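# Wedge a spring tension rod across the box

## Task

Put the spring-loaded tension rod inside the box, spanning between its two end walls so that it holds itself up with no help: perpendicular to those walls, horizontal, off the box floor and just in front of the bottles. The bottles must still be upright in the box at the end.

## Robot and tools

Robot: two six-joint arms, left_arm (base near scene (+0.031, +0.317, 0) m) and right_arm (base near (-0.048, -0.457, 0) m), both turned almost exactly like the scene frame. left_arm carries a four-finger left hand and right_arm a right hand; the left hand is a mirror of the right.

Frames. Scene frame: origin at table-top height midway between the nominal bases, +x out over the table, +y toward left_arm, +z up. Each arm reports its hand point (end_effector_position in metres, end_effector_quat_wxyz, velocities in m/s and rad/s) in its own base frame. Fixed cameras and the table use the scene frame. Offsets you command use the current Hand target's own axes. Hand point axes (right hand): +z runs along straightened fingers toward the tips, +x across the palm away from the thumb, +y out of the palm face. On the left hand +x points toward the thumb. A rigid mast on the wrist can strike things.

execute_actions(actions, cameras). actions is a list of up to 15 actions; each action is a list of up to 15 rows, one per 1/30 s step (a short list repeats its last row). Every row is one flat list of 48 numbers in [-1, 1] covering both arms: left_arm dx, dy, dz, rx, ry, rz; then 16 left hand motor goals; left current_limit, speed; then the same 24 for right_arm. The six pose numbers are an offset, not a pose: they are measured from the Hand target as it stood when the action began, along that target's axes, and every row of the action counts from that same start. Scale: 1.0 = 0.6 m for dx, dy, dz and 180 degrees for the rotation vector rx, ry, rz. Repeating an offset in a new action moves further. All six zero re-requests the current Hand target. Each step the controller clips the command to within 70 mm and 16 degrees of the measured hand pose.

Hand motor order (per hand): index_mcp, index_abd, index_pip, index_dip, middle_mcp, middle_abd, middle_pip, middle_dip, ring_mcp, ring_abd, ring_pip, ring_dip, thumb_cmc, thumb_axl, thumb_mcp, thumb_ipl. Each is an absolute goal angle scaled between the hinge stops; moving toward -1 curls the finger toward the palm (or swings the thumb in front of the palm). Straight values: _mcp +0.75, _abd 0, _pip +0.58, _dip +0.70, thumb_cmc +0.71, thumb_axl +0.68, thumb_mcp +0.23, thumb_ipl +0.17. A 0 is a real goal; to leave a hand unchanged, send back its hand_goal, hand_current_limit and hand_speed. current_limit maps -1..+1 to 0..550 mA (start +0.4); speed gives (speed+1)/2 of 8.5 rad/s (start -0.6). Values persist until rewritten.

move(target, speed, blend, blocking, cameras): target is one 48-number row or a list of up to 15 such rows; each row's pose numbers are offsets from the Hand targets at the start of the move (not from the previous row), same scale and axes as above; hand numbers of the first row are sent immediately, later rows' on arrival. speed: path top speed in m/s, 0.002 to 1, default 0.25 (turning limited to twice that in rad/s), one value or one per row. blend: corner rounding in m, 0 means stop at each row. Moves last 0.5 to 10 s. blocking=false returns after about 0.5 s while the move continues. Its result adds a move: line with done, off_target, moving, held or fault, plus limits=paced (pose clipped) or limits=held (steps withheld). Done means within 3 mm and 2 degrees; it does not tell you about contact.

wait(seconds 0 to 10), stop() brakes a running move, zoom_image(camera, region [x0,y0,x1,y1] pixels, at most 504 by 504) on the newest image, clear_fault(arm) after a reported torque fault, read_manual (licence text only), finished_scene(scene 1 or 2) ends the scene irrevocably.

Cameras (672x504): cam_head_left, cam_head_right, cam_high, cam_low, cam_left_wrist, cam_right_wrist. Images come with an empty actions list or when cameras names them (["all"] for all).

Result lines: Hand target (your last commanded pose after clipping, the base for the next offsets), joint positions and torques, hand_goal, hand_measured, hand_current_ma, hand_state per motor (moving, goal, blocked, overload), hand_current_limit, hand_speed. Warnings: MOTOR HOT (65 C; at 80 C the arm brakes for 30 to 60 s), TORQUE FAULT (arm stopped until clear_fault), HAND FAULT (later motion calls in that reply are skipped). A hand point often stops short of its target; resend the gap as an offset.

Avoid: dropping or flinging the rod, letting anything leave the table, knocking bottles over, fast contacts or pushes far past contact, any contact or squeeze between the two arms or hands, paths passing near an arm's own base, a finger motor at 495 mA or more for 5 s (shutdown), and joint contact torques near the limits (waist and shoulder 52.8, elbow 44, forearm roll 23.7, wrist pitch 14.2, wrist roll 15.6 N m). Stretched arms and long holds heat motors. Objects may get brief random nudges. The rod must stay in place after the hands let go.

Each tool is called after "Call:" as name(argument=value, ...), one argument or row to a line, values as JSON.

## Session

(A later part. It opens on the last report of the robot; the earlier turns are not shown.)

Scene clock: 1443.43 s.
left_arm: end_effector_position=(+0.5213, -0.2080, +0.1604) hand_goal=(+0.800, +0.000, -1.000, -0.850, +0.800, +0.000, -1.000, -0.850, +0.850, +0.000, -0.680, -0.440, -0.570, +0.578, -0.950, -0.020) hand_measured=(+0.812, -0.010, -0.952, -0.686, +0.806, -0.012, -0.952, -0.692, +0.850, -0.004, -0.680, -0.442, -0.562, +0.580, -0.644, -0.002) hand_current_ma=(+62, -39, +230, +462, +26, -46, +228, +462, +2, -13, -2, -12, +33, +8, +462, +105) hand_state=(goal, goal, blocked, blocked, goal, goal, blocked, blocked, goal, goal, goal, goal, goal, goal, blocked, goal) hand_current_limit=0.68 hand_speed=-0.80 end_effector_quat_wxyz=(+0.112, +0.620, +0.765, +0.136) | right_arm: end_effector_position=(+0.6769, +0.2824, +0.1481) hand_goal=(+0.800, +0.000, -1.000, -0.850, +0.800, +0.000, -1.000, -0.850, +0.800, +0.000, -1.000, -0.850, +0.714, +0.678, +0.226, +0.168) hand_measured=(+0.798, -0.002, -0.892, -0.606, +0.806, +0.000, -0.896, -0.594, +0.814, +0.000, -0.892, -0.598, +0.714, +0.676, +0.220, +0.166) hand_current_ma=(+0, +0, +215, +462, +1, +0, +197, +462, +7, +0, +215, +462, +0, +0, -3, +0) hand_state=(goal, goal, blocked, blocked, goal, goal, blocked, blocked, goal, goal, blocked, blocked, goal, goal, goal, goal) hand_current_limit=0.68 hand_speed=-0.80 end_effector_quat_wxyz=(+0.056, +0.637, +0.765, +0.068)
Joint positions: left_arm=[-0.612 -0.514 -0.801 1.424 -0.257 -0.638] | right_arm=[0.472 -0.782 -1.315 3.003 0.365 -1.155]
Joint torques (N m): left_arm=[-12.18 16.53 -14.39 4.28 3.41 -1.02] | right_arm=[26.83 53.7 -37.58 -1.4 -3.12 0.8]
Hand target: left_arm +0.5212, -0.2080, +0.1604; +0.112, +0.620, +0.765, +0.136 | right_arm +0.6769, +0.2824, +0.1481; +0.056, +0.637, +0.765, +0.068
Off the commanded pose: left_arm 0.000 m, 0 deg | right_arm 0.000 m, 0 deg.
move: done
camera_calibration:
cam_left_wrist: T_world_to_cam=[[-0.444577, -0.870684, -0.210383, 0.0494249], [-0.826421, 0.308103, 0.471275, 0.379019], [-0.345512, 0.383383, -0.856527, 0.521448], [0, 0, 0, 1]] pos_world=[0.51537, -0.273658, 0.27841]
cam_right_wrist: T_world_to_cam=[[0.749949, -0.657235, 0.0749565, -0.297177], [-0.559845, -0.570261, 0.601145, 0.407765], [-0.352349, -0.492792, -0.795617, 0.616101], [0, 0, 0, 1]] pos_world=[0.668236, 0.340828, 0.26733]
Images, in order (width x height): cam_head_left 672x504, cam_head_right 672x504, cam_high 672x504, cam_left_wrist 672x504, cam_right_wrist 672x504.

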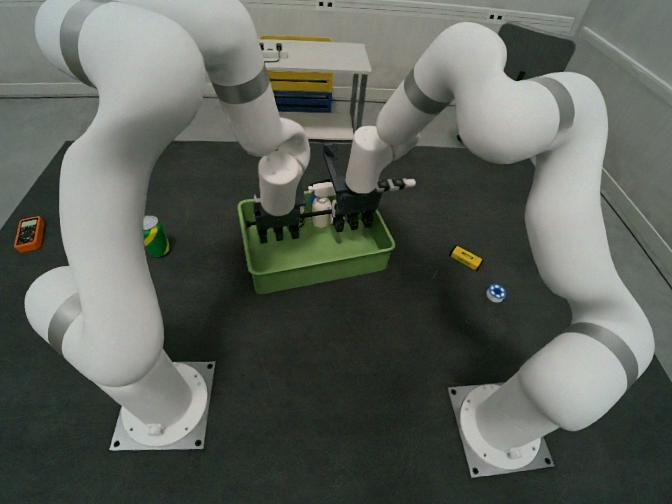

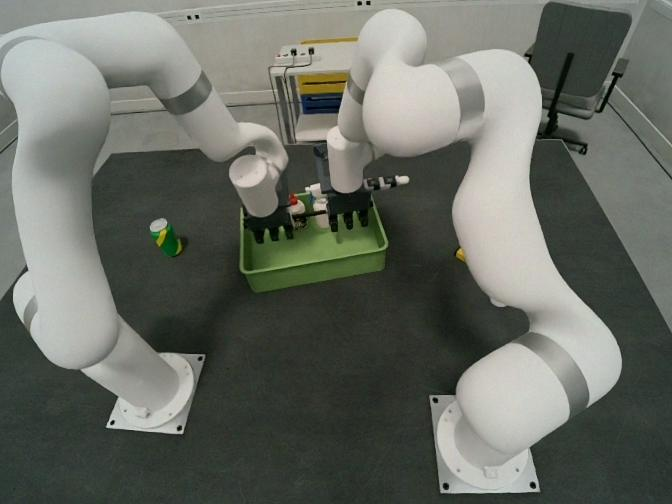

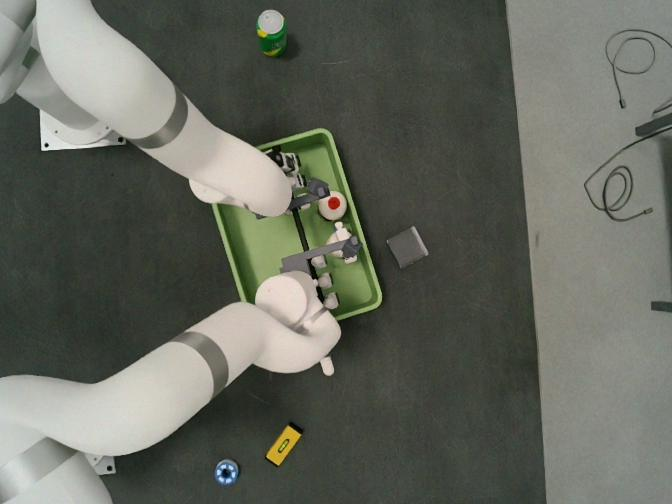

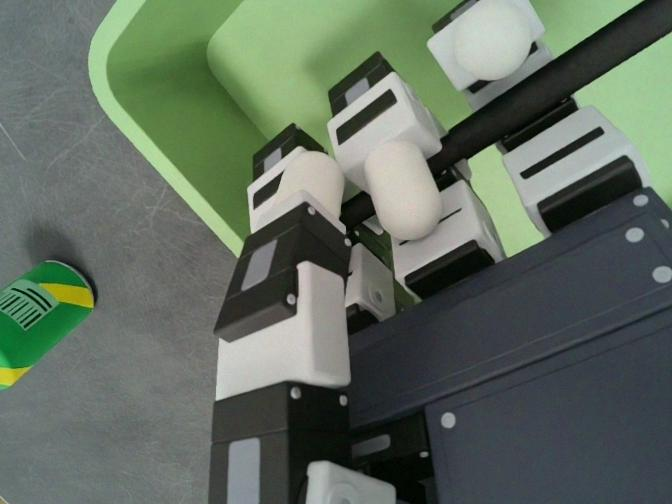

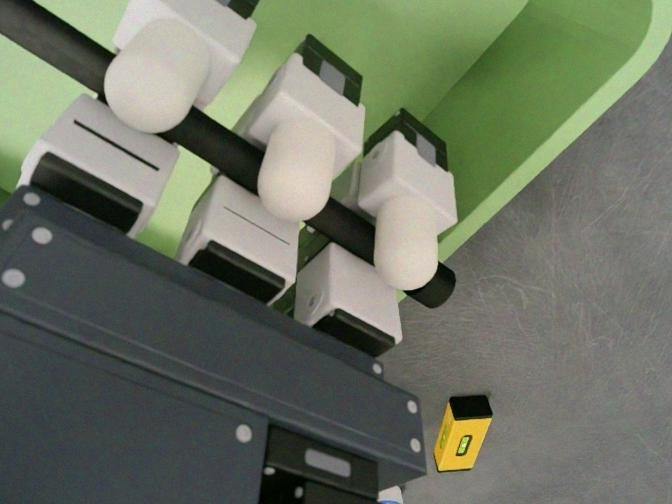

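Call:
move(
  target=[
    [-0.001,0,0,0,0,0, 0.80,0,-1,-0.85,0.80,0,-1,-0.85,0.85,0,-0.68,-0.44,-0.571,0.578,-0.95,-0.02,0.68,-0.8, 0.0075,0,0,0,0,0, 0.80,0,-1,-0.85,0.80,0,-1,-0.85,0.80,0,-1,-0.85,0.714,0.678,0.226,0.168,0.68,-0.8],
    [-0.001,-0.0257,0.0705,0,0,0, 0.80,0,-1,-0.85,0.80,0,-1,-0.85,0.85,0,-0.68,-0.44,-0.571,0.578,-0.95,-0.02,0.68,-0.8, 0.0075,-0.013,0.0738,0,0,0, 0.80,0,-1,-0.85,0.80,0,-1,-0.85,0.80,0,-1,-0.85,0.714,0.678,0.226,0.168,0.68,-0.8],
  ],
  speed=0.025,
  cameras=["cam_left_wrist","cam_right_wrist","cam_high","cam_head_left","cam_head_right"],
)

Call:
zoom_image(
  camera="cam_right_wrist",
  region=[380, 160, 560, 340],
)

Call:
zoom_image(
  camera="cam_head_left",
  region=[230, 190, 290, 250],
)

Scene clock: 1478.47 s.
left_arm: end_effector_position=(+0.5216, -0.2087, +0.1154) hand_goal=(+0.800, +0.000, -1.000, -0.850, +0.800, +0.000, -1.000, -0.850, +0.850, +0.000, -0.680, -0.440, -0.570, +0.578, -0.950, -0.020) hand_measured=(+0.812, -0.012, -0.948, -0.690, +0.806, -0.014, -0.952, -0.692, +0.850, -0.004, -0.680, -0.442, -0.562, +0.580, -0.644, -0.002) hand_current_ma=(+62, -47, +246, +462, +27, -56, +227, +462, +2, -13, -2, -12, +33, +14, +462, +105) hand_state=(goal, goal, blocked, blocked, goal, goal, blocked, blocked, goal, goal, goal, goal, goal, goal, blocked, goal) hand_current_limit=0.68 hand_speed=-0.80 end_effector_quat_wxyz=(+0.112, +0.620, +0.765, +0.136) | right_arm: end_effector_position=(+0.6762, +0.2869, +0.1032) hand_goal=(+0.800, +0.000, -1.000, -0.850, +0.800, +0.000, -1.000, -0.850, +0.800, +0.000, -1.000, -0.850, +0.714, +0.678, +0.226, +0.168) hand_measured=(+0.796, -0.008, -0.892, -0.606, +0.804, -0.008, -0.896, -0.594, +0.814, -0.008, -0.890, -0.598, +0.714, +0.676, +0.220, +0.166) hand_current_ma=(+0, -2, +213, +462, +1, -1, +197, +462, +6, -2, +219, +462, +0, +0, -3, +0) hand_state=(goal, goal, blocked, blocked, goal, goal, blocked, blocked, goal, goal, blocked, blocked, goal, goal, goal, goal) hand_current_limit=0.68 hand_speed=-0.80 end_effector_quat_wxyz=(+0.056, +0.637, +0.765, +0.068)
Joint positions: left_arm=[-0.613 -0.621 -0.816 1.771 -0.26 -0.997] | right_arm=[0.479 -0.862 -1.329 2.971 0.301 -1.114]
Joint torques (N m): left_arm=[-11.36 22.02 -26.19 5.59 1.4 -0.52] | right_arm=[40.65 57.17 -39.45 -0.58 -4.86 0.39]
Hand target: left_arm +0.5216, -0.2087, +0.1154; +0.112, +0.620, +0.765, +0.136 | right_arm +0.6762, +0.2869, +0.1032; +0.056, +0.637, +0.765, +0.068
Off the commanded pose: left_arm 0.000 m, 0 deg | right_arm 0.000 m, 0 deg.
move: done
camera_calibration:
cam_left_wrist: T_world_to_cam=[[-0.444686, -0.870604, -0.210483, 0.0395831], [-0.826454, 0.308231, 0.471134, 0.400775], [-0.345293, 0.383462, -0.85658, 0.483196], [0, 0, 0, 1]] pos_world=[0.515669, -0.274357, 0.233409]
cam_right_wrist: T_world_to_cam=[[0.74988, -0.657315, 0.0749416, -0.290317], [-0.559882, -0.570184, 0.601184, 0.436863], [-0.352437, -0.492774, -0.795589, 0.582346], [0, 0, 0, 1]] pos_world=[0.667535, 0.345228, 0.22243]
Images, in order (width x height): cam_head_left 672x504, cam_head_right 672x504, cam_high 672x504, cam_left_wrist 672x504, cam_right_wrist 672x504.

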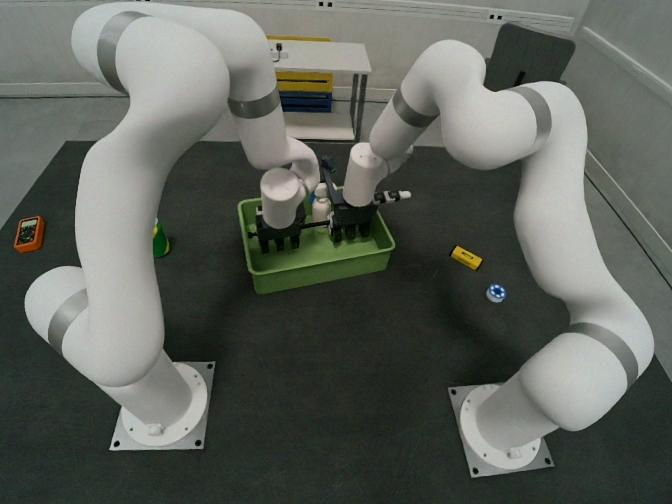

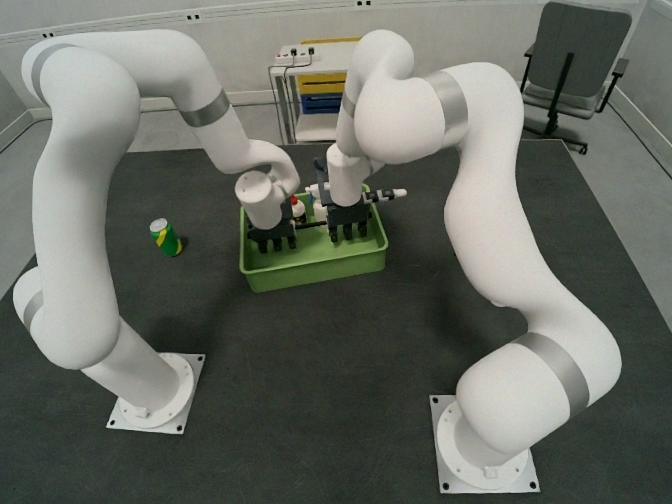

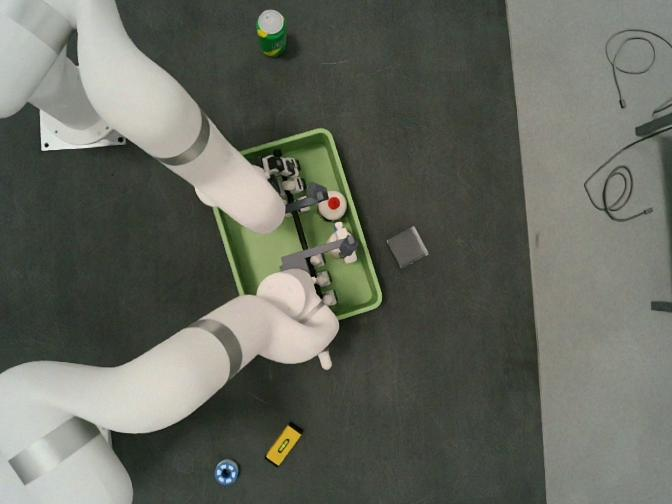

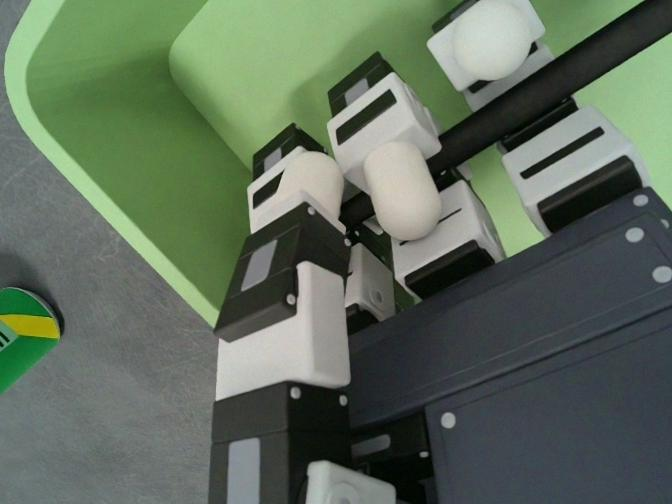

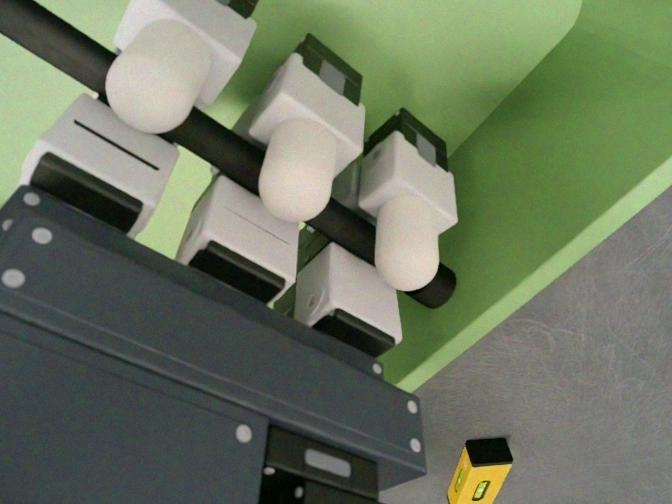

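Scaled by 2.800 from the camera's 672x504 image, which has a finer 960x720 frame.

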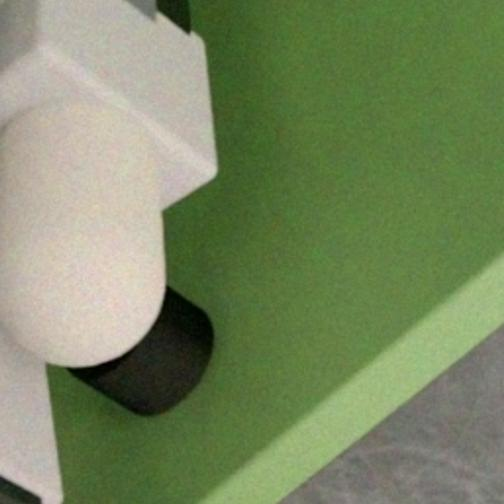

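Scaled by 8.400 from the camera's 672x504 image, which has a finer 960x720 frame.

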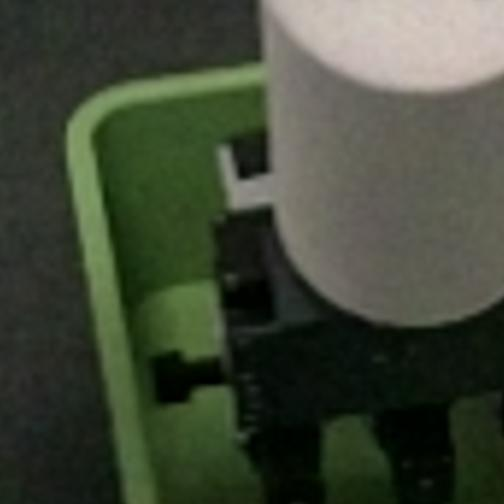

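Call:
move(
  target=[
    [0,-0.0017,0.0047,0,0,0, 0.80,0,-1,-0.85,0.80,0,-1,-0.85,0.85,0,-0.68,-0.44,-0.571,0.578,-0.95,-0.02,0.68,-0.8, 0,-0.0009,0.0049,0,0,0, 0.80,0,-1,-0.85,0.80,0,-1,-0.85,0.80,0,-1,-0.85,0.714,0.678,0.226,0.168,0.68,-0.8],
    [0.0083,-0.0017,0.0047,0,0,0, 0.80,0,-1,-0.85,0.80,0,-1,-0.85,0.85,0,-0.68,-0.44,-0.571,0.578,-0.95,-0.02,0.68,-0.8, -0.0092,-0.0009,0.0049,0,0,0, 0.80,0,-1,-0.85,0.80,0,-1,-0.85,0.80,0,-1,-0.85,0.714,0.678,0.226,0.168,0.68,-0.8],
  ],
  speed=0.02,
  cameras=["cam_left_wrist","cam_right_wrist","cam_high","cam_head_left"],
)

Call:
zoom_image(
  camera="cam_right_wrist",
  region=[380, 160, 560, 340],
)

Call:
zoom_image(
  camera="cam_head_left",
  region=[230, 190, 290, 250],
)

Scene clock: 1495.27 s.
left_arm: end_effector_position=(+0.5206, -0.2038, +0.1123) hand_goal=(+0.800, +0.000, -1.000, -0.850, +0.800, +0.000, -1.000, -0.850, +0.850, +0.000, -0.680, -0.440, -0.570, +0.578, -0.950, -0.020) hand_measured=(+0.812, -0.012, -0.948, -0.690, +0.806, -0.014, -0.952, -0.692, +0.850, -0.004, -0.680, -0.442, -0.562, +0.580, -0.644, -0.002) hand_current_ma=(+62, -47, +246, +462, +26, -56, +227, +462, +2, -13, -2, -12, +33, +13, +462, +105) hand_state=(goal, goal, blocked, blocked, goal, goal, blocked, blocked, goal, goal, goal, goal, goal, goal, blocked, goal) hand_current_limit=0.68 hand_speed=-0.80 end_effector_quat_wxyz=(+0.112, +0.620, +0.765, +0.136) | right_arm: end_effector_position=(+0.6772, +0.2815, +0.1002) hand_goal=(+0.800, +0.000, -1.000, -0.850, +0.800, +0.000, -1.000, -0.850, +0.800, +0.000, -1.000, -0.850, +0.714, +0.678, +0.226, +0.168) hand_measured=(+0.796, -0.008, -0.892, -0.606, +0.804, -0.006, -0.896, -0.594, +0.814, -0.008, -0.890, -0.598, +0.714, +0.676, +0.220, +0.166) hand_current_ma=(-1, -2, +213, +462, +1, -1, +197, +462, +6, -2, +224, +462, +0, +0, -3, +0) hand_state=(goal, goal, blocked, blocked, goal, goal, blocked, blocked, goal, goal, blocked, blocked, goal, goal, goal, goal) hand_current_limit=0.68 hand_speed=-0.80 end_effector_quat_wxyz=(+0.056, +0.637, +0.765, +0.068)
Joint positions: left_arm=[-0.605 -0.623 -0.807 1.821 -0.261 -1.041] | right_arm=[0.471 -0.865 -1.324 2.971 0.293 -1.123]
Joint torques (N m): left_arm=[3.62 32.58 -14.12 4.14 1.49 -1] | right_arm=[-4.18 72.52 -16.77 3.3 -3.28 -2.03]
Hand target: left_arm +0.5206, -0.2038, +0.1123; +0.112, +0.620, +0.765, +0.136 | right_arm +0.6772, +0.2815, +0.1002; +0.056, +0.637, +0.765, +0.068
Off the commanded pose: left_arm 0.000 m, 0 deg | right_arm 0.000 m, 0 deg.
move: done
camera_calibration:
cam_left_wrist: T_world_to_cam=[[-0.444695, -0.870606, -0.210454, 0.042749], [-0.8264, 0.308199, 0.471249, 0.399836], [-0.345411, 0.383481, -0.856524, 0.47837], [0, 0, 0, 1]] pos_world=[0.514669, -0.269457, 0.23031]
cam_right_wrist: T_world_to_cam=[[0.749983, -0.657201, 0.0749107, -0.294427], [-0.559817, -0.570333, 0.601103, 0.43623], [-0.352322, -0.492754, -0.795653, 0.57763], [0, 0, 0, 1]] pos_world=[0.668536, 0.339928, 0.219429]
Images, in order (width x height): cam_head_left 672x504, cam_high 672x504, cam_left_wrist 672x504, cam_right_wrist 672x504.

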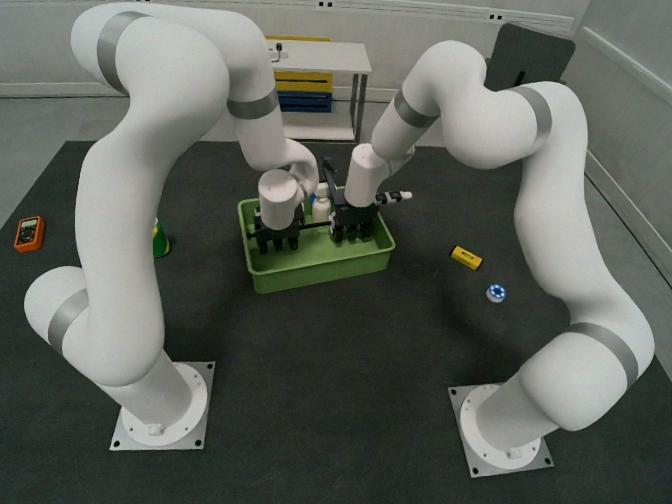

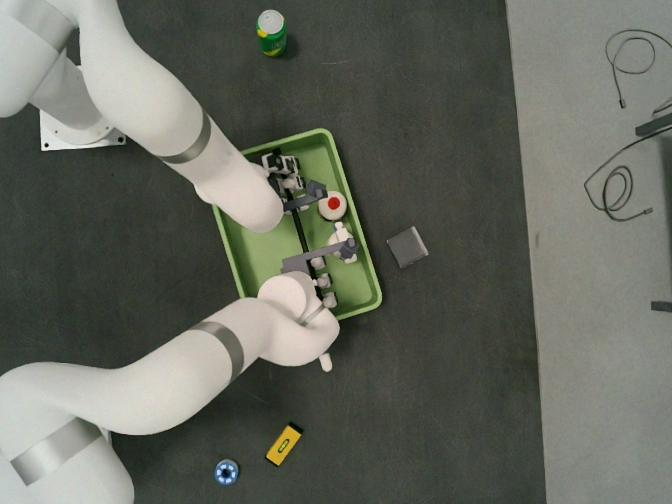

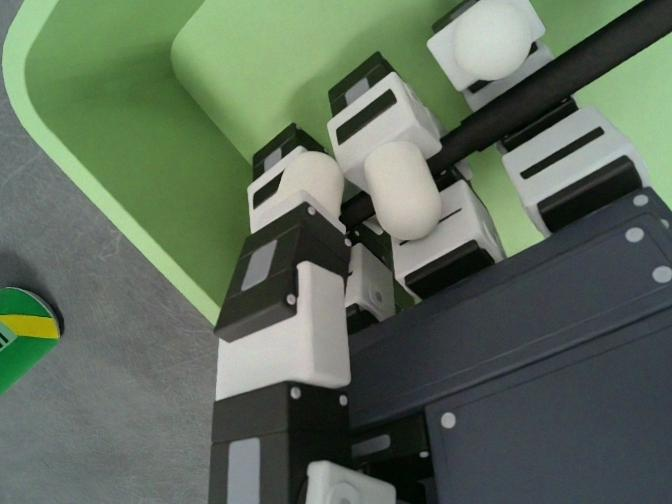

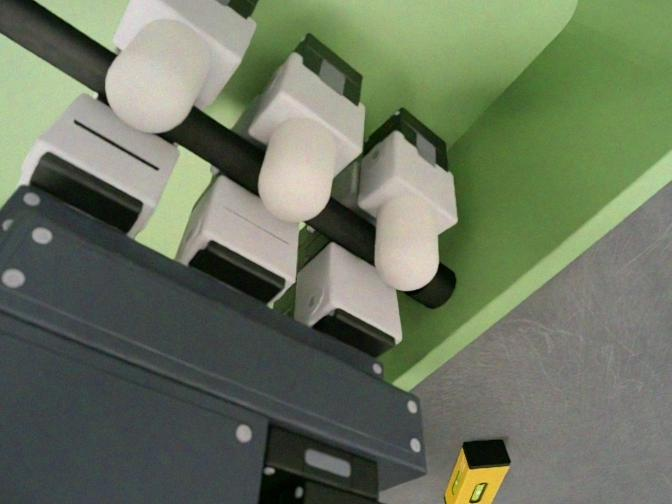

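Scaled by 2.800 from the camera's 672x504 image, which has a finer 960x720 frame.

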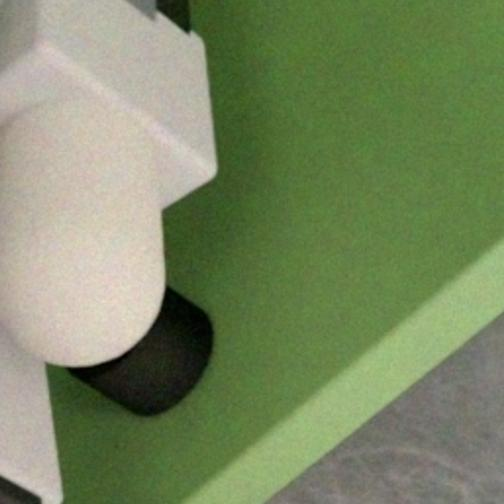

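Scaled by 8.400 from the camera's 672x504 image, which has a finer 960x720 frame.

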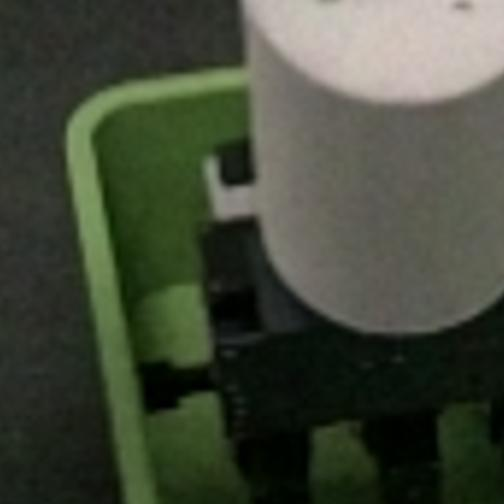

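Call:
move(
  target=[
    [0.0025,0,0,0,0,0, 0.80,0,-1,-0.85,0.80,0,-1,-0.85,0.85,0,-0.68,-0.44,-0.571,0.578,-0.3,0.1,0.68,-0.8, -0.0042,0,0,0,0,0, 0.80,0,-1,-0.85,0.80,0,-1,-0.85,0.80,0,-1,-0.85,0.714,0.678,0.226,0.168,0.68,-0.8],
    [0.0025,0,0,0,0,0, 0.80,0,-0.80,-0.55,0.80,0,-0.80,-0.55,0.85,0,-0.68,-0.44,-0.571,0.578,0.1,0.168,0.4,-0.9, -0.0042,0,0,0,0,0, 0.80,0,-0.76,-0.50,0.80,0,-0.76,-0.50,0.80,0,-0.76,-0.50,0.714,0.678,0.226,0.168,0.4,-0.9],
  ],
  speed=0.02,
  cameras=["cam_left_wrist","cam_right_wrist","cam_high","cam_head_left"],
)

Call:
zoom_image(
  camera="cam_head_left",
  region=[210, 160, 420, 320],
)

Scene clock: 1505.53 s.
left_arm: end_effector_position=(+0.5202, -0.2023, +0.1123) hand_goal=(+0.800, +0.000, -0.800, -0.550, +0.800, +0.000, -0.800, -0.550, +0.850, +0.000, -0.680, -0.440, -0.570, +0.578, +0.100, +0.168) hand_measured=(+0.804, -0.004, -0.800, -0.552, +0.800, -0.004, -0.800, -0.554, +0.850, -0.004, -0.680, -0.442, -0.568, +0.580, +0.088, +0.164) hand_current_ma=(+21, -12, -3, -12, +4, -13, -3, -13, +2, -13, -2, -12, +13, +13, -66, -25) hand_state=(goal, goal, goal, goal, goal, goal, goal, goal, goal, goal, goal, goal, goal, goal, goal, goal) hand_current_limit=0.40 hand_speed=-0.90 end_effector_quat_wxyz=(+0.112, +0.620, +0.765, +0.136) | right_arm: end_effector_position=(+0.6777, +0.2791, +0.1002) hand_goal=(+0.800, +0.000, -0.760, -0.500, +0.800, +0.000, -0.760, -0.500, +0.800, +0.000, -0.760, -0.500, +0.714, +0.678, +0.226, +0.168) hand_measured=(+0.800, +0.000, -0.760, -0.502, +0.802, -0.002, -0.760, -0.502, +0.808, -0.002, -0.760, -0.502, +0.714, +0.676, +0.220, +0.166) hand_current_ma=(+0, +0, +0, +0, +0, +0, +0, +0, +3, +0, +0, +0, +0, +0, -3, +0) hand_state=(goal, goal, goal, goal, goal, goal, goal, goal, goal, goal, goal, goal, goal, goal, goal, goal) hand_current_limit=0.40 hand_speed=-0.90 end_effector_quat_wxyz=(+0.056, +0.637, +0.765, +0.069)
Joint positions: left_arm=[-0.603 -0.622 -0.804 1.829 -0.261 -1.047] | right_arm=[0.467 -0.863 -1.322 2.973 0.292 -1.128]
Joint torques (N m): left_arm=[1.06 27.62 -13.33 3.67 -1.96 -1.18] | right_arm=[-11.7 48.14 -14.95 2.39 0.6 1.22]
Hand target: left_arm +0.5203, -0.2023, +0.1123; +0.112, +0.620, +0.765, +0.136 | right_arm +0.6776, +0.2790, +0.1002; +0.056, +0.637, +0.765, +0.068
Off the commanded pose: left_arm 0.000 m, 0 deg | right_arm 0.000 m, 0 deg.
move: done
camera_calibration:
cam_left_wrist: T_world_to_cam=[[-0.444695, -0.870606, -0.210454, 0.0439215], [-0.8264, 0.308199, 0.471249, 0.399126], [-0.345411, 0.383481, -0.856524, 0.477691], [0, 0, 0, 1]] pos_world=[0.514369, -0.267957, 0.23031]
cam_right_wrist: T_world_to_cam=[[0.750005, -0.657169, 0.0749755, -0.29641], [-0.559842, -0.570356, 0.601058, 0.435063], [-0.352234, -0.492771, -0.795681, 0.576492], [0, 0, 0, 1]] pos_world=[0.668936, 0.337428, 0.219429]
Images, in order (width x height): cam_head_left 672x504, cam_high 672x504, cam_left_wrist 672x504, cam_right_wrist 672x504.

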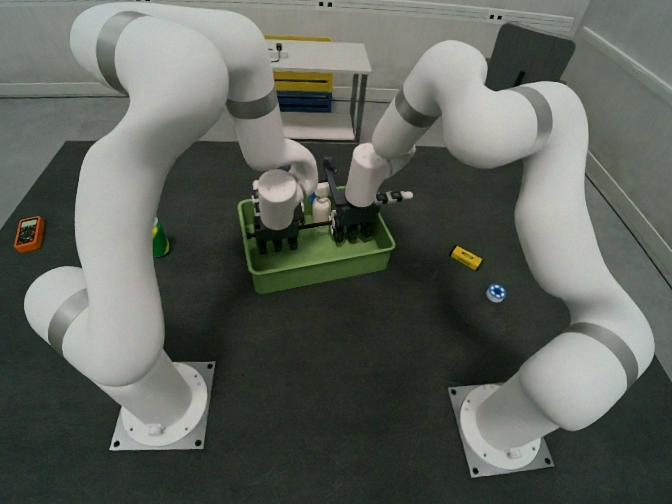

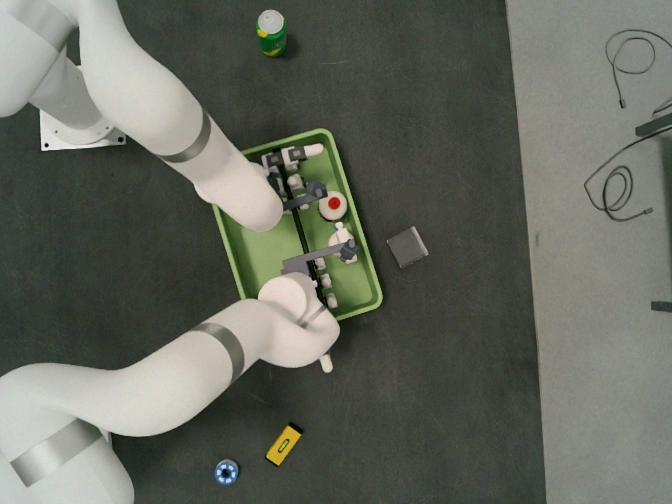

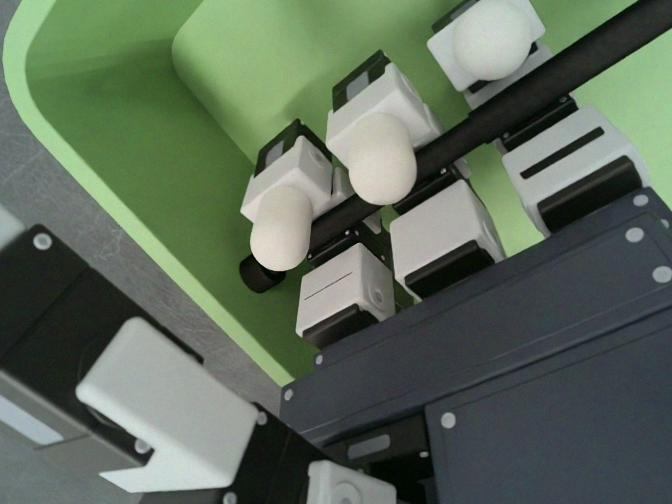

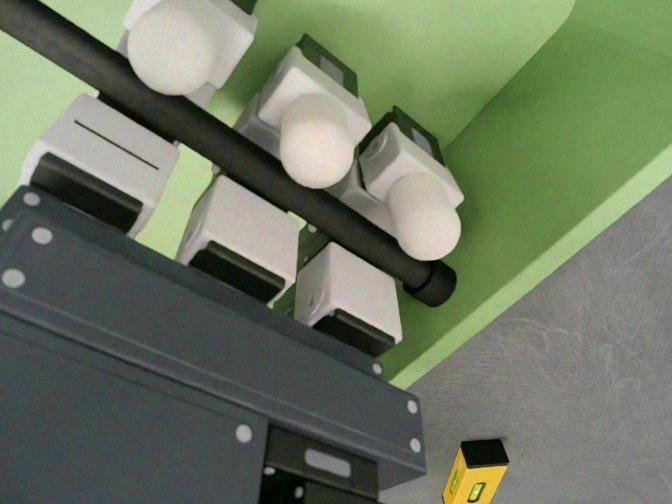

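Scaled by 2.400 from the camera's 672x504 image, which has a finer 960x720 frame.

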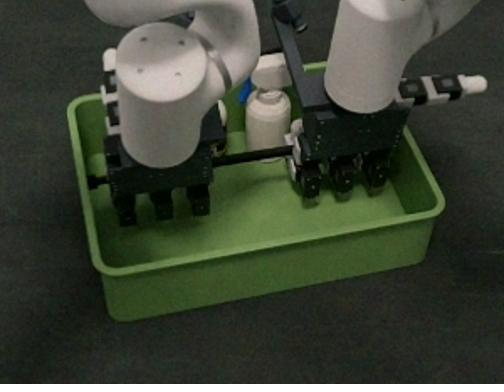

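Call:
move(
  target=[
    [0,0,0,0,0,0, 0.80,0,-0.299,-0.98,0.80,0,-0.299,-0.98,0.80,0,-0.299,-0.98,-0.571,0.578,0.1,0.168,0.4,-0.88, 0,0,0,0,0,0, 0.80,0,-0.299,-0.98,0.80,0,-0.299,-0.98,0.80,0,-0.299,-0.98,0.714,0.678,0.226,0.168,0.4,-0.88],
    [0,0.004,-0.011,0,0,0, 0.80,0,-0.299,-0.98,0.80,0,-0.299,-0.98,0.80,0,-0.299,-0.98,-0.571,0.578,0.1,0.168,0.4,-0.88, 0,0.002,-0.0115,0,0,0, 0.80,0,-0.299,-0.98,0.80,0,-0.299,-0.98,0.80,0,-0.299,-0.98,0.714,0.678,0.226,0.168,0.4,-0.88],
    [0,0.004,-0.011,0,0,0, 0.80,0,0.139,-0.98,0.80,0,0.139,-0.98,0.80,0,0.139,-0.98,-0.571,0.578,0.1,0.168,0.4,-0.88, 0,0.002,-0.0115,0,0,0, 0.80,0,0.139,-0.98,0.80,0,0.139,-0.98,0.80,0,0.139,-0.98,0.714,0.678,0.226,0.168,0.4,-0.88],
  ],
  speed=0.02,
  cameras=["cam_left_wrist","cam_right_wrist","cam_high","cam_head_left"],
)

Call:
zoom_image(
  camera="cam_head_left",
  region=[210, 160, 420, 320],
)

Scene clock: 1537.37 s.
left_arm: end_effector_position=(+0.5202, -0.2023, +0.1194) hand_goal=(+0.800, +0.000, +0.140, -0.980, +0.800, +0.000, +0.140, -0.980, +0.800, +0.000, +0.140, -0.980, -0.570, +0.578, +0.100, +0.168) hand_measured=(+0.804, -0.004, +0.138, -0.978, +0.800, -0.004, +0.138, -0.978, +0.814, -0.004, +0.138, -0.978, -0.568, +0.580, +0.088, +0.164) hand_current_ma=(+21, -12, -5, +11, +4, -13, -5, +12, +69, -13, -5, +12, +13, +13, -66, -25) hand_state=(goal, goal, goal, goal, goal, goal, goal, goal, goal, goal, goal, goal, goal, goal, goal, goal) hand_current_limit=0.40 hand_speed=-0.88 end_effector_quat_wxyz=(+0.112, +0.620, +0.765, +0.136) | right_arm: end_effector_position=(+0.6776, +0.2790, +0.1072) hand_goal=(+0.800, +0.000, +0.140, -0.980, +0.800, +0.000, +0.140, -0.980, +0.800, +0.000, +0.140, -0.980, +0.714, +0.678, +0.226, +0.168) hand_measured=(+0.800, +0.000, +0.138, -0.978, +0.802, -0.002, +0.138, -0.978, +0.804, -0.002, +0.138, -0.978, +0.714, +0.676, +0.220, +0.166) hand_current_ma=(+0, +0, +0, +0, +0, +0, +0, +0, +1, +0, +0, +0, +0, +0, -3, +0) hand_state=(goal, goal, goal, goal, goal, goal, goal, goal, goal, goal, goal, goal, goal, goal, goal, goal) hand_current_limit=0.40 hand_speed=-0.88 end_effector_quat_wxyz=(+0.056, +0.637, +0.765, +0.068)
Joint positions: left_arm=[-0.603 -0.605 -0.801 1.778 -0.258 -0.994] | right_arm=[0.467 -0.851 -1.319 2.978 0.302 -1.134]
Joint torques (N m): left_arm=[-9.4 29.82 -21.81 -3.08 1.26 1.08] | right_arm=[-7.86 64.65 -13.4 2.35 1.62 -1.32]
Hand target: left_arm +0.5202, -0.2023, +0.1194; +0.112, +0.620, +0.765, +0.136 | right_arm +0.6776, +0.2790, +0.1072; +0.056, +0.637, +0.765, +0.068
Off the commanded pose: left_arm 0.000 m, 0 deg | right_arm 0.000 m, 0 deg.
move: done
camera_calibration:
cam_left_wrist: T_world_to_cam=[[-0.444678, -0.870613, -0.210463, 0.0453419], [-0.82641, 0.308181, 0.471245, 0.395745], [-0.345411, 0.383481, -0.856524, 0.483652], [0, 0, 0, 1]] pos_world=[0.514269, -0.267957, 0.23731]
cam_right_wrist: T_world_to_cam=[[0.749949, -0.657235, 0.0749565, -0.296871], [-0.559845, -0.570261, 0.601145, 0.430805], [-0.352349, -0.492792, -0.795617, 0.582132], [0, 0, 0, 1]] pos_world=[0.668936, 0.337428, 0.22643]
Images, in order (width x height): cam_head_left 672x504, cam_high 672x504, cam_left_wrist 672x504, cam_right_wrist 672x504.

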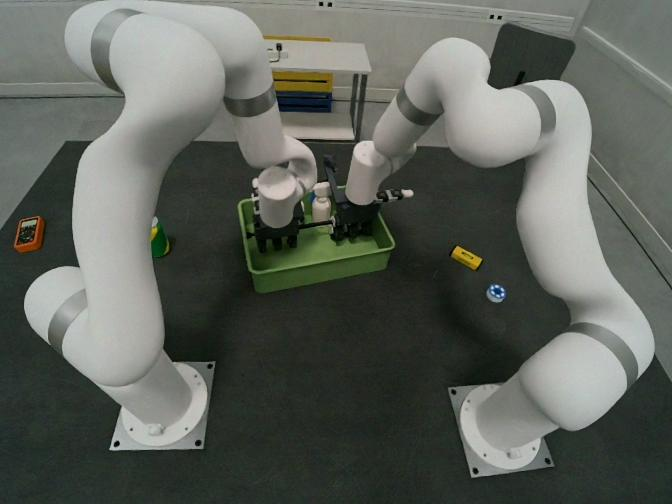

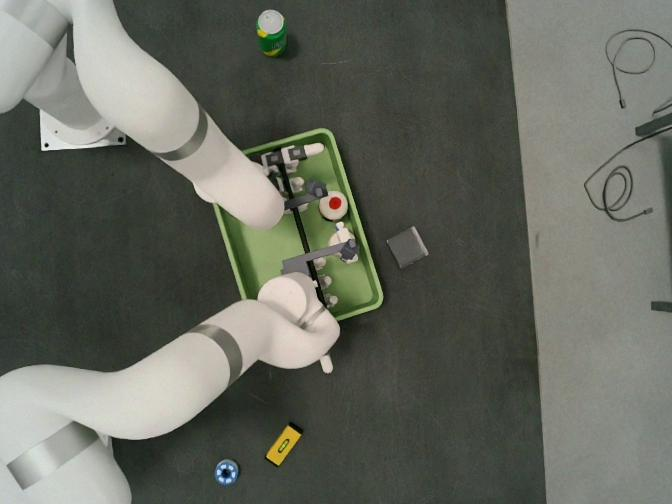

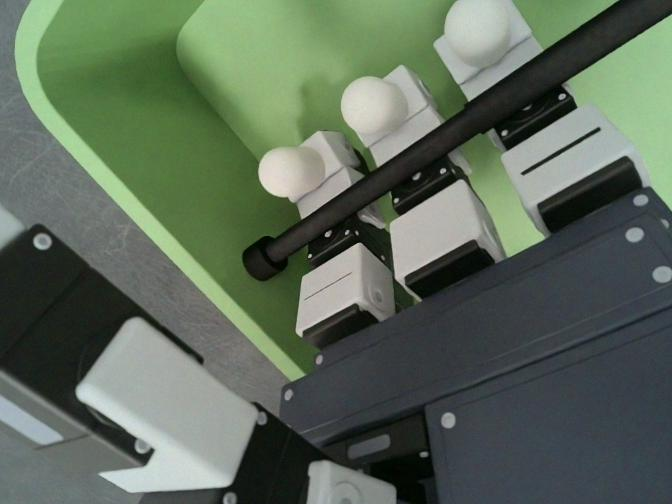

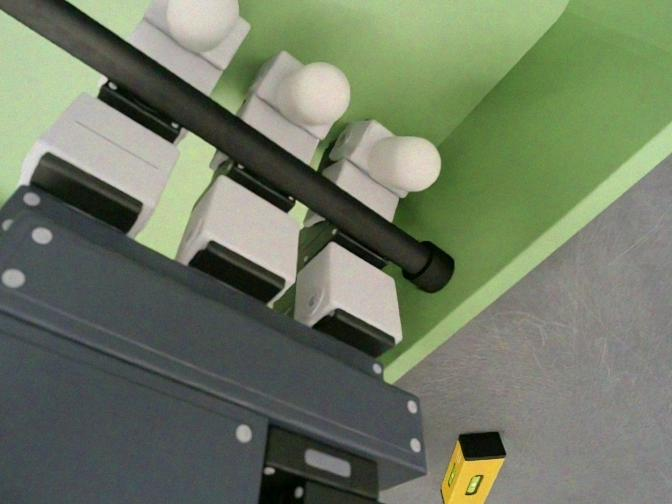

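Scaled by 2.400 from the camera's 672x504 image, which has a finer 960x720 frame.

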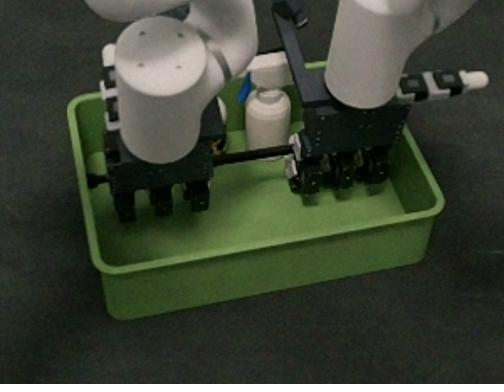

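Call:
move(
  target=[
    [0,0.0003,-0.0105,0,0,0, 0.80,0,0.139,-0.98,0.80,0,0.139,-0.98,1.0,0,0.139,-0.98,-0.571,0.578,0.1,0.168,0.4,-0.88, 0,-0.0017,-0.0103,0,0,0, 0.80,0,0.139,-0.98,0.80,0,0.139,-0.98,0.80,0,0.139,-0.98,0.714,0.678,0.226,0.168,0.4,-0.88],
    [0,0.0003,-0.0105,0,0,0, 0.80,0,0.577,-0.98,0.80,0,0.577,-0.98,1.0,0,0.577,-0.98,-0.571,0.578,0.1,0.168,0.4,-0.88, 0,-0.0017,-0.0103,0,0,0, 0.80,0,0.577,-0.98,0.80,0,0.577,-0.98,0.80,0,0.577,-0.98,0.714,0.678,0.226,0.168,0.4,-0.88],
  ],
  speed=0.02,
  cameras=["cam_left_wrist","cam_right_wrist","cam_head_left"],
)

Scene clock: 1545.97 s.
left_arm: end_effector_position=(+0.5182, -0.2027, +0.1253) hand_goal=(+0.800, +0.000, +0.578, -0.980, +0.800, +0.000, +0.578, -0.980, +1.000, +0.000, +0.578, -0.980, -0.570, +0.578, +0.100, +0.168) hand_measured=(+0.804, -0.004, +0.576, -0.978, +0.800, -0.004, +0.576, -0.978, +0.998, -0.004, +0.576, -0.978, -0.568, +0.580, +0.088, +0.164) hand_current_ma=(+21, -12, -8, +11, +4, -13, -9, +12, -9, -13, -10, +12, +13, +13, -66, -25) hand_state=(goal, goal, goal, goal, goal, goal, goal, goal, goal, goal, goal, goal, goal, goal, goal, goal) hand_current_limit=0.40 hand_speed=-0.88 end_effector_quat_wxyz=(+0.112, +0.620, +0.765, +0.136) | right_arm: end_effector_position=(+0.6756, +0.2786, +0.1131) hand_goal=(+0.800, +0.000, +0.578, -0.980, +0.800, +0.000, +0.578, -0.980, +0.800, +0.000, +0.578, -0.980, +0.714, +0.678, +0.226, +0.168) hand_measured=(+0.800, +0.000, +0.576, -0.978, +0.802, -0.002, +0.576, -0.978, +0.802, -0.002, +0.576, -0.978, +0.714, +0.676, +0.220, +0.166) hand_current_ma=(+0, +0, +0, +0, +0, +0, +0, +0, +0, +0, +0, +0, +0, +0, -3, +0) hand_state=(goal, goal, goal, goal, goal, goal, goal, goal, goal, goal, goal, goal, goal, goal, goal, goal) hand_current_limit=0.40 hand_speed=-0.88 end_effector_quat_wxyz=(+0.056, +0.637, +0.765, +0.068)
Joint positions: left_arm=[-0.606 -0.588 -0.795 1.737 -0.257 -0.955] | right_arm=[0.468 -0.837 -1.311 2.981 0.307 -1.135]
Joint torques (N m): left_arm=[-9.47 30.95 -15.98 -2.86 1.59 1.19] | right_arm=[19.37 66.65 -13.16 3.09 1.54 -1.48]
Hand target: left_arm +0.5182, -0.2027, +0.1253; +0.112, +0.620, +0.765, +0.136 | right_arm +0.6756, +0.2786, +0.1131; +0.056, +0.637, +0.765, +0.068
Off the commanded pose: left_arm 0.000 m, 0 deg | right_arm 0.000 m, 0 deg.
move: done
camera_calibration:
cam_left_wrist: T_world_to_cam=[[-0.444695, -0.870606, -0.210454, 0.0453752], [-0.8264, 0.308199, 0.471249, 0.391387], [-0.345411, 0.383481, -0.856524, 0.488254], [0, 0, 0, 1]] pos_world=[0.512269, -0.268357, 0.24331]
cam_right_wrist: T_world_to_cam=[[0.749949, -0.657235, 0.0749565, -0.296076], [-0.559845, -0.570261, 0.601145, 0.425911], [-0.352349, -0.492792, -0.795617, 0.585924], [0, 0, 0, 1]] pos_world=[0.666936, 0.337028, 0.23233]
Images, in order (width x height): cam_head_left 672x504, cam_left_wrist 672x504, cam_right_wrist 672x504.

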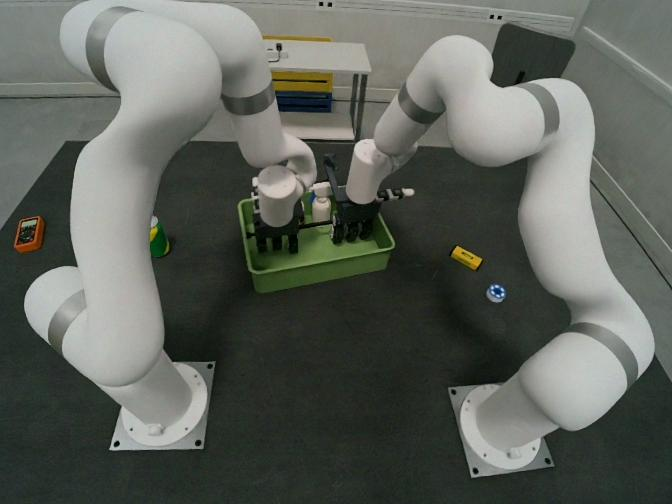

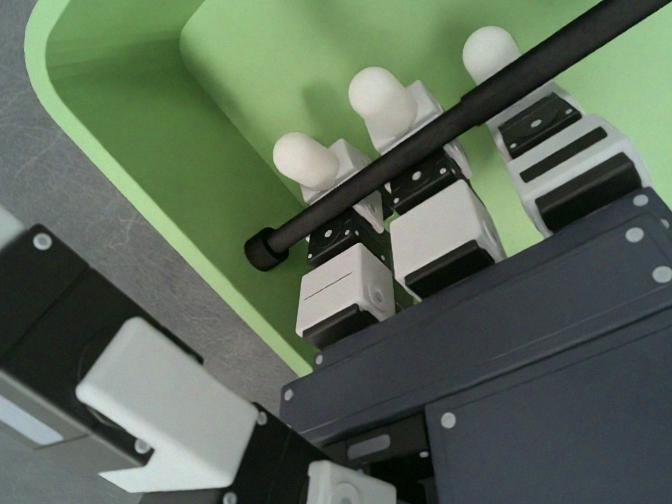

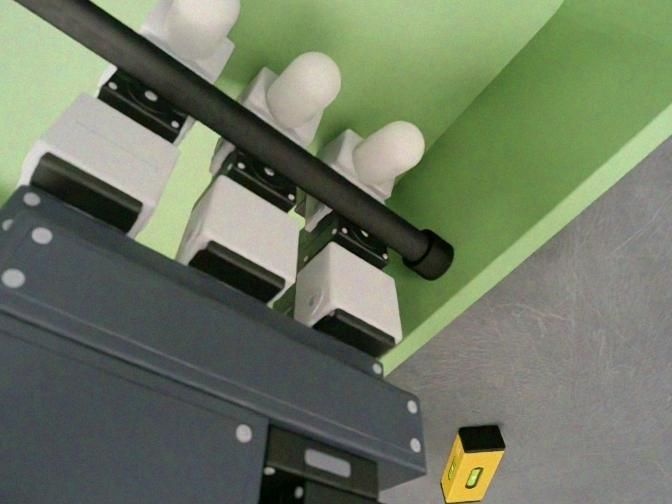

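Call:
move(
  target=[
    [0,-0.0783,-0.0285,0,0,0, 0.80,0,0.577,-0.98,0.80,0,0.577,-0.98,1.0,0,0.577,-0.98,-0.571,0.578,0.1,0.168,0.4,-0.88, 0,-0.0821,-0.0145,0,0,0, 0.80,0,0.577,-0.98,0.80,0,0.577,-0.98,0.80,0,0.577,-0.98,0.714,0.678,0.226,0.168,0.4,-0.88],
  ],
  speed=0.03,
  cameras=["cam_left_wrist","cam_right_wrist","cam_head_left","cam_high"],
)

Scene clock: 1552.17 s.
left_arm: end_effector_position=(+0.4693, -0.2131, +0.1251) hand_goal=(+0.800, +0.000, +0.578, -0.980, +0.800, +0.000, +0.578, -0.980, +1.000, +0.000, +0.578, -0.980, -0.570, +0.578, +0.100, +0.168) hand_measured=(+0.804, -0.004, +0.576, -0.978, +0.800, -0.004, +0.576, -0.978, +0.998, -0.004, +0.576, -0.978, -0.568, +0.580, +0.088, +0.164) hand_current_ma=(+21, -11, -8, +11, +4, -12, -9, +12, -9, -13, -10, +12, +13, +13, -66, -25) hand_state=(goal, goal, goal, goal, goal, goal, goal, goal, goal, goal, goal, goal, goal, goal, goal, goal) hand_current_limit=0.40 hand_speed=-0.88 end_effector_quat_wxyz=(+0.112, +0.620, +0.765, +0.136) | right_arm: end_effector_position=(+0.6264, +0.2696, +0.1130) hand_goal=(+0.800, +0.000, +0.578, -0.980, +0.800, +0.000, +0.578, -0.980, +0.800, +0.000, +0.578, -0.980, +0.714, +0.678, +0.226, +0.168) hand_measured=(+0.800, +0.000, +0.576, -0.978, +0.802, -0.002, +0.576, -0.978, +0.802, -0.002, +0.576, -0.978, +0.714, +0.676, +0.220, +0.166) hand_current_ma=(+0, +0, +0, +0, +0, +0, +0, +0, +0, +0, +0, +0, +0, +0, -3, +0) hand_state=(goal, goal, goal, goal, goal, goal, goal, goal, goal, goal, goal, goal, goal, goal, goal, goal) hand_current_limit=0.40 hand_speed=-0.88 end_effector_quat_wxyz=(+0.056, +0.637, +0.765, +0.068)
Joint positions: left_arm=[-0.693 -0.541 -0.704 1.797 -0.281 -1.106] | right_arm=[0.493 -0.751 -1.149 2.914 0.235 -1.042]
Joint torques (N m): left_arm=[-9.47 30.76 -9.09 4.58 -3.05 -1.22] | right_arm=[20.99 62.21 -11.71 -2.51 -2.32 1.31]
Hand target: left_arm +0.4693, -0.2131, +0.1251; +0.112, +0.620, +0.765, +0.136 | right_arm +0.6264, +0.2696, +0.1130; +0.056, +0.637, +0.765, +0.068
Off the commanded pose: left_arm 0.000 m, 0 deg | right_arm 0.000 m, 0 deg.
move: done
camera_calibration:
cam_left_wrist: T_world_to_cam=[[-0.444695, -0.870606, -0.210454, 0.0145777], [-0.8264, 0.308199, 0.471249, 0.354358], [-0.345411, 0.383481, -0.856524, 0.475215], [0, 0, 0, 1]] pos_world=[0.463469, -0.278757, 0.24311]
cam_right_wrist: T_world_to_cam=[[0.749983, -0.657201, 0.0749107, -0.265107], [-0.559817, -0.570333, 0.601103, 0.39331], [-0.352322, -0.492754, -0.795653, 0.564053], [0, 0, 0, 1]] pos_world=[0.617736, 0.328028, 0.232229]
Images, in order (width x height): cam_head_left 672x504, cam_high 672x504, cam_left_wrist 672x504, cam_right_wrist 672x504.

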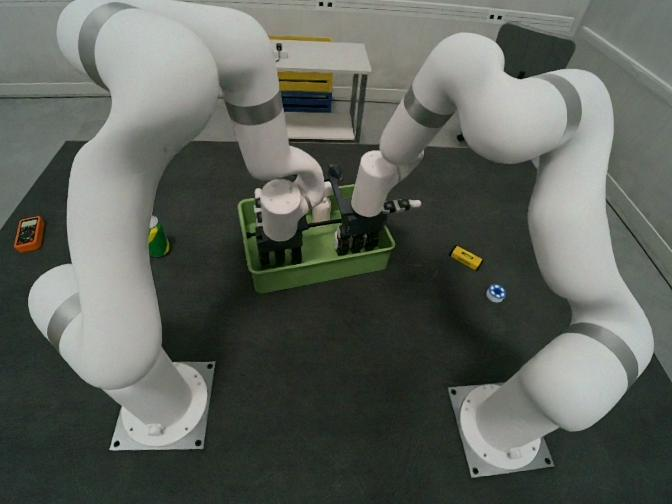

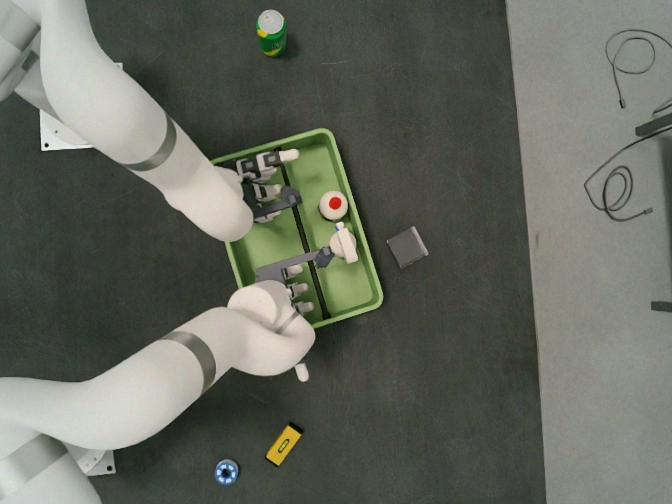

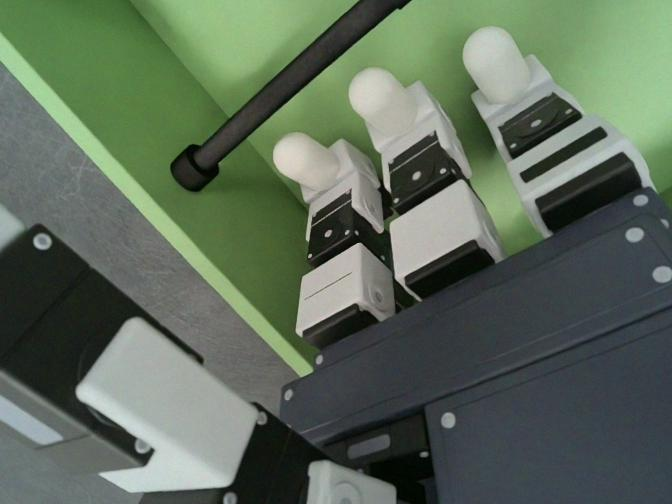

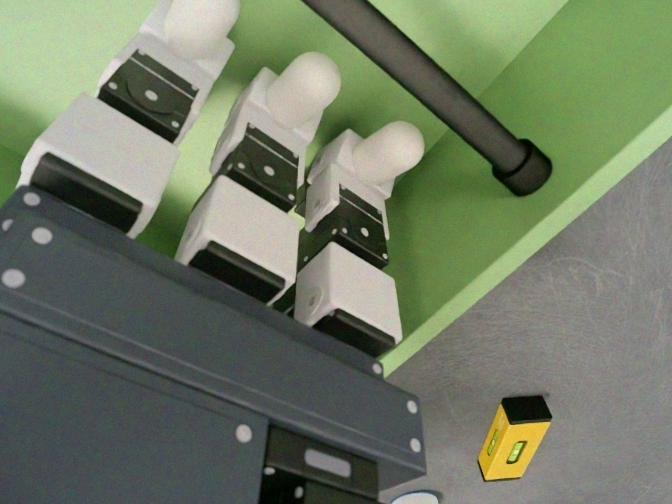

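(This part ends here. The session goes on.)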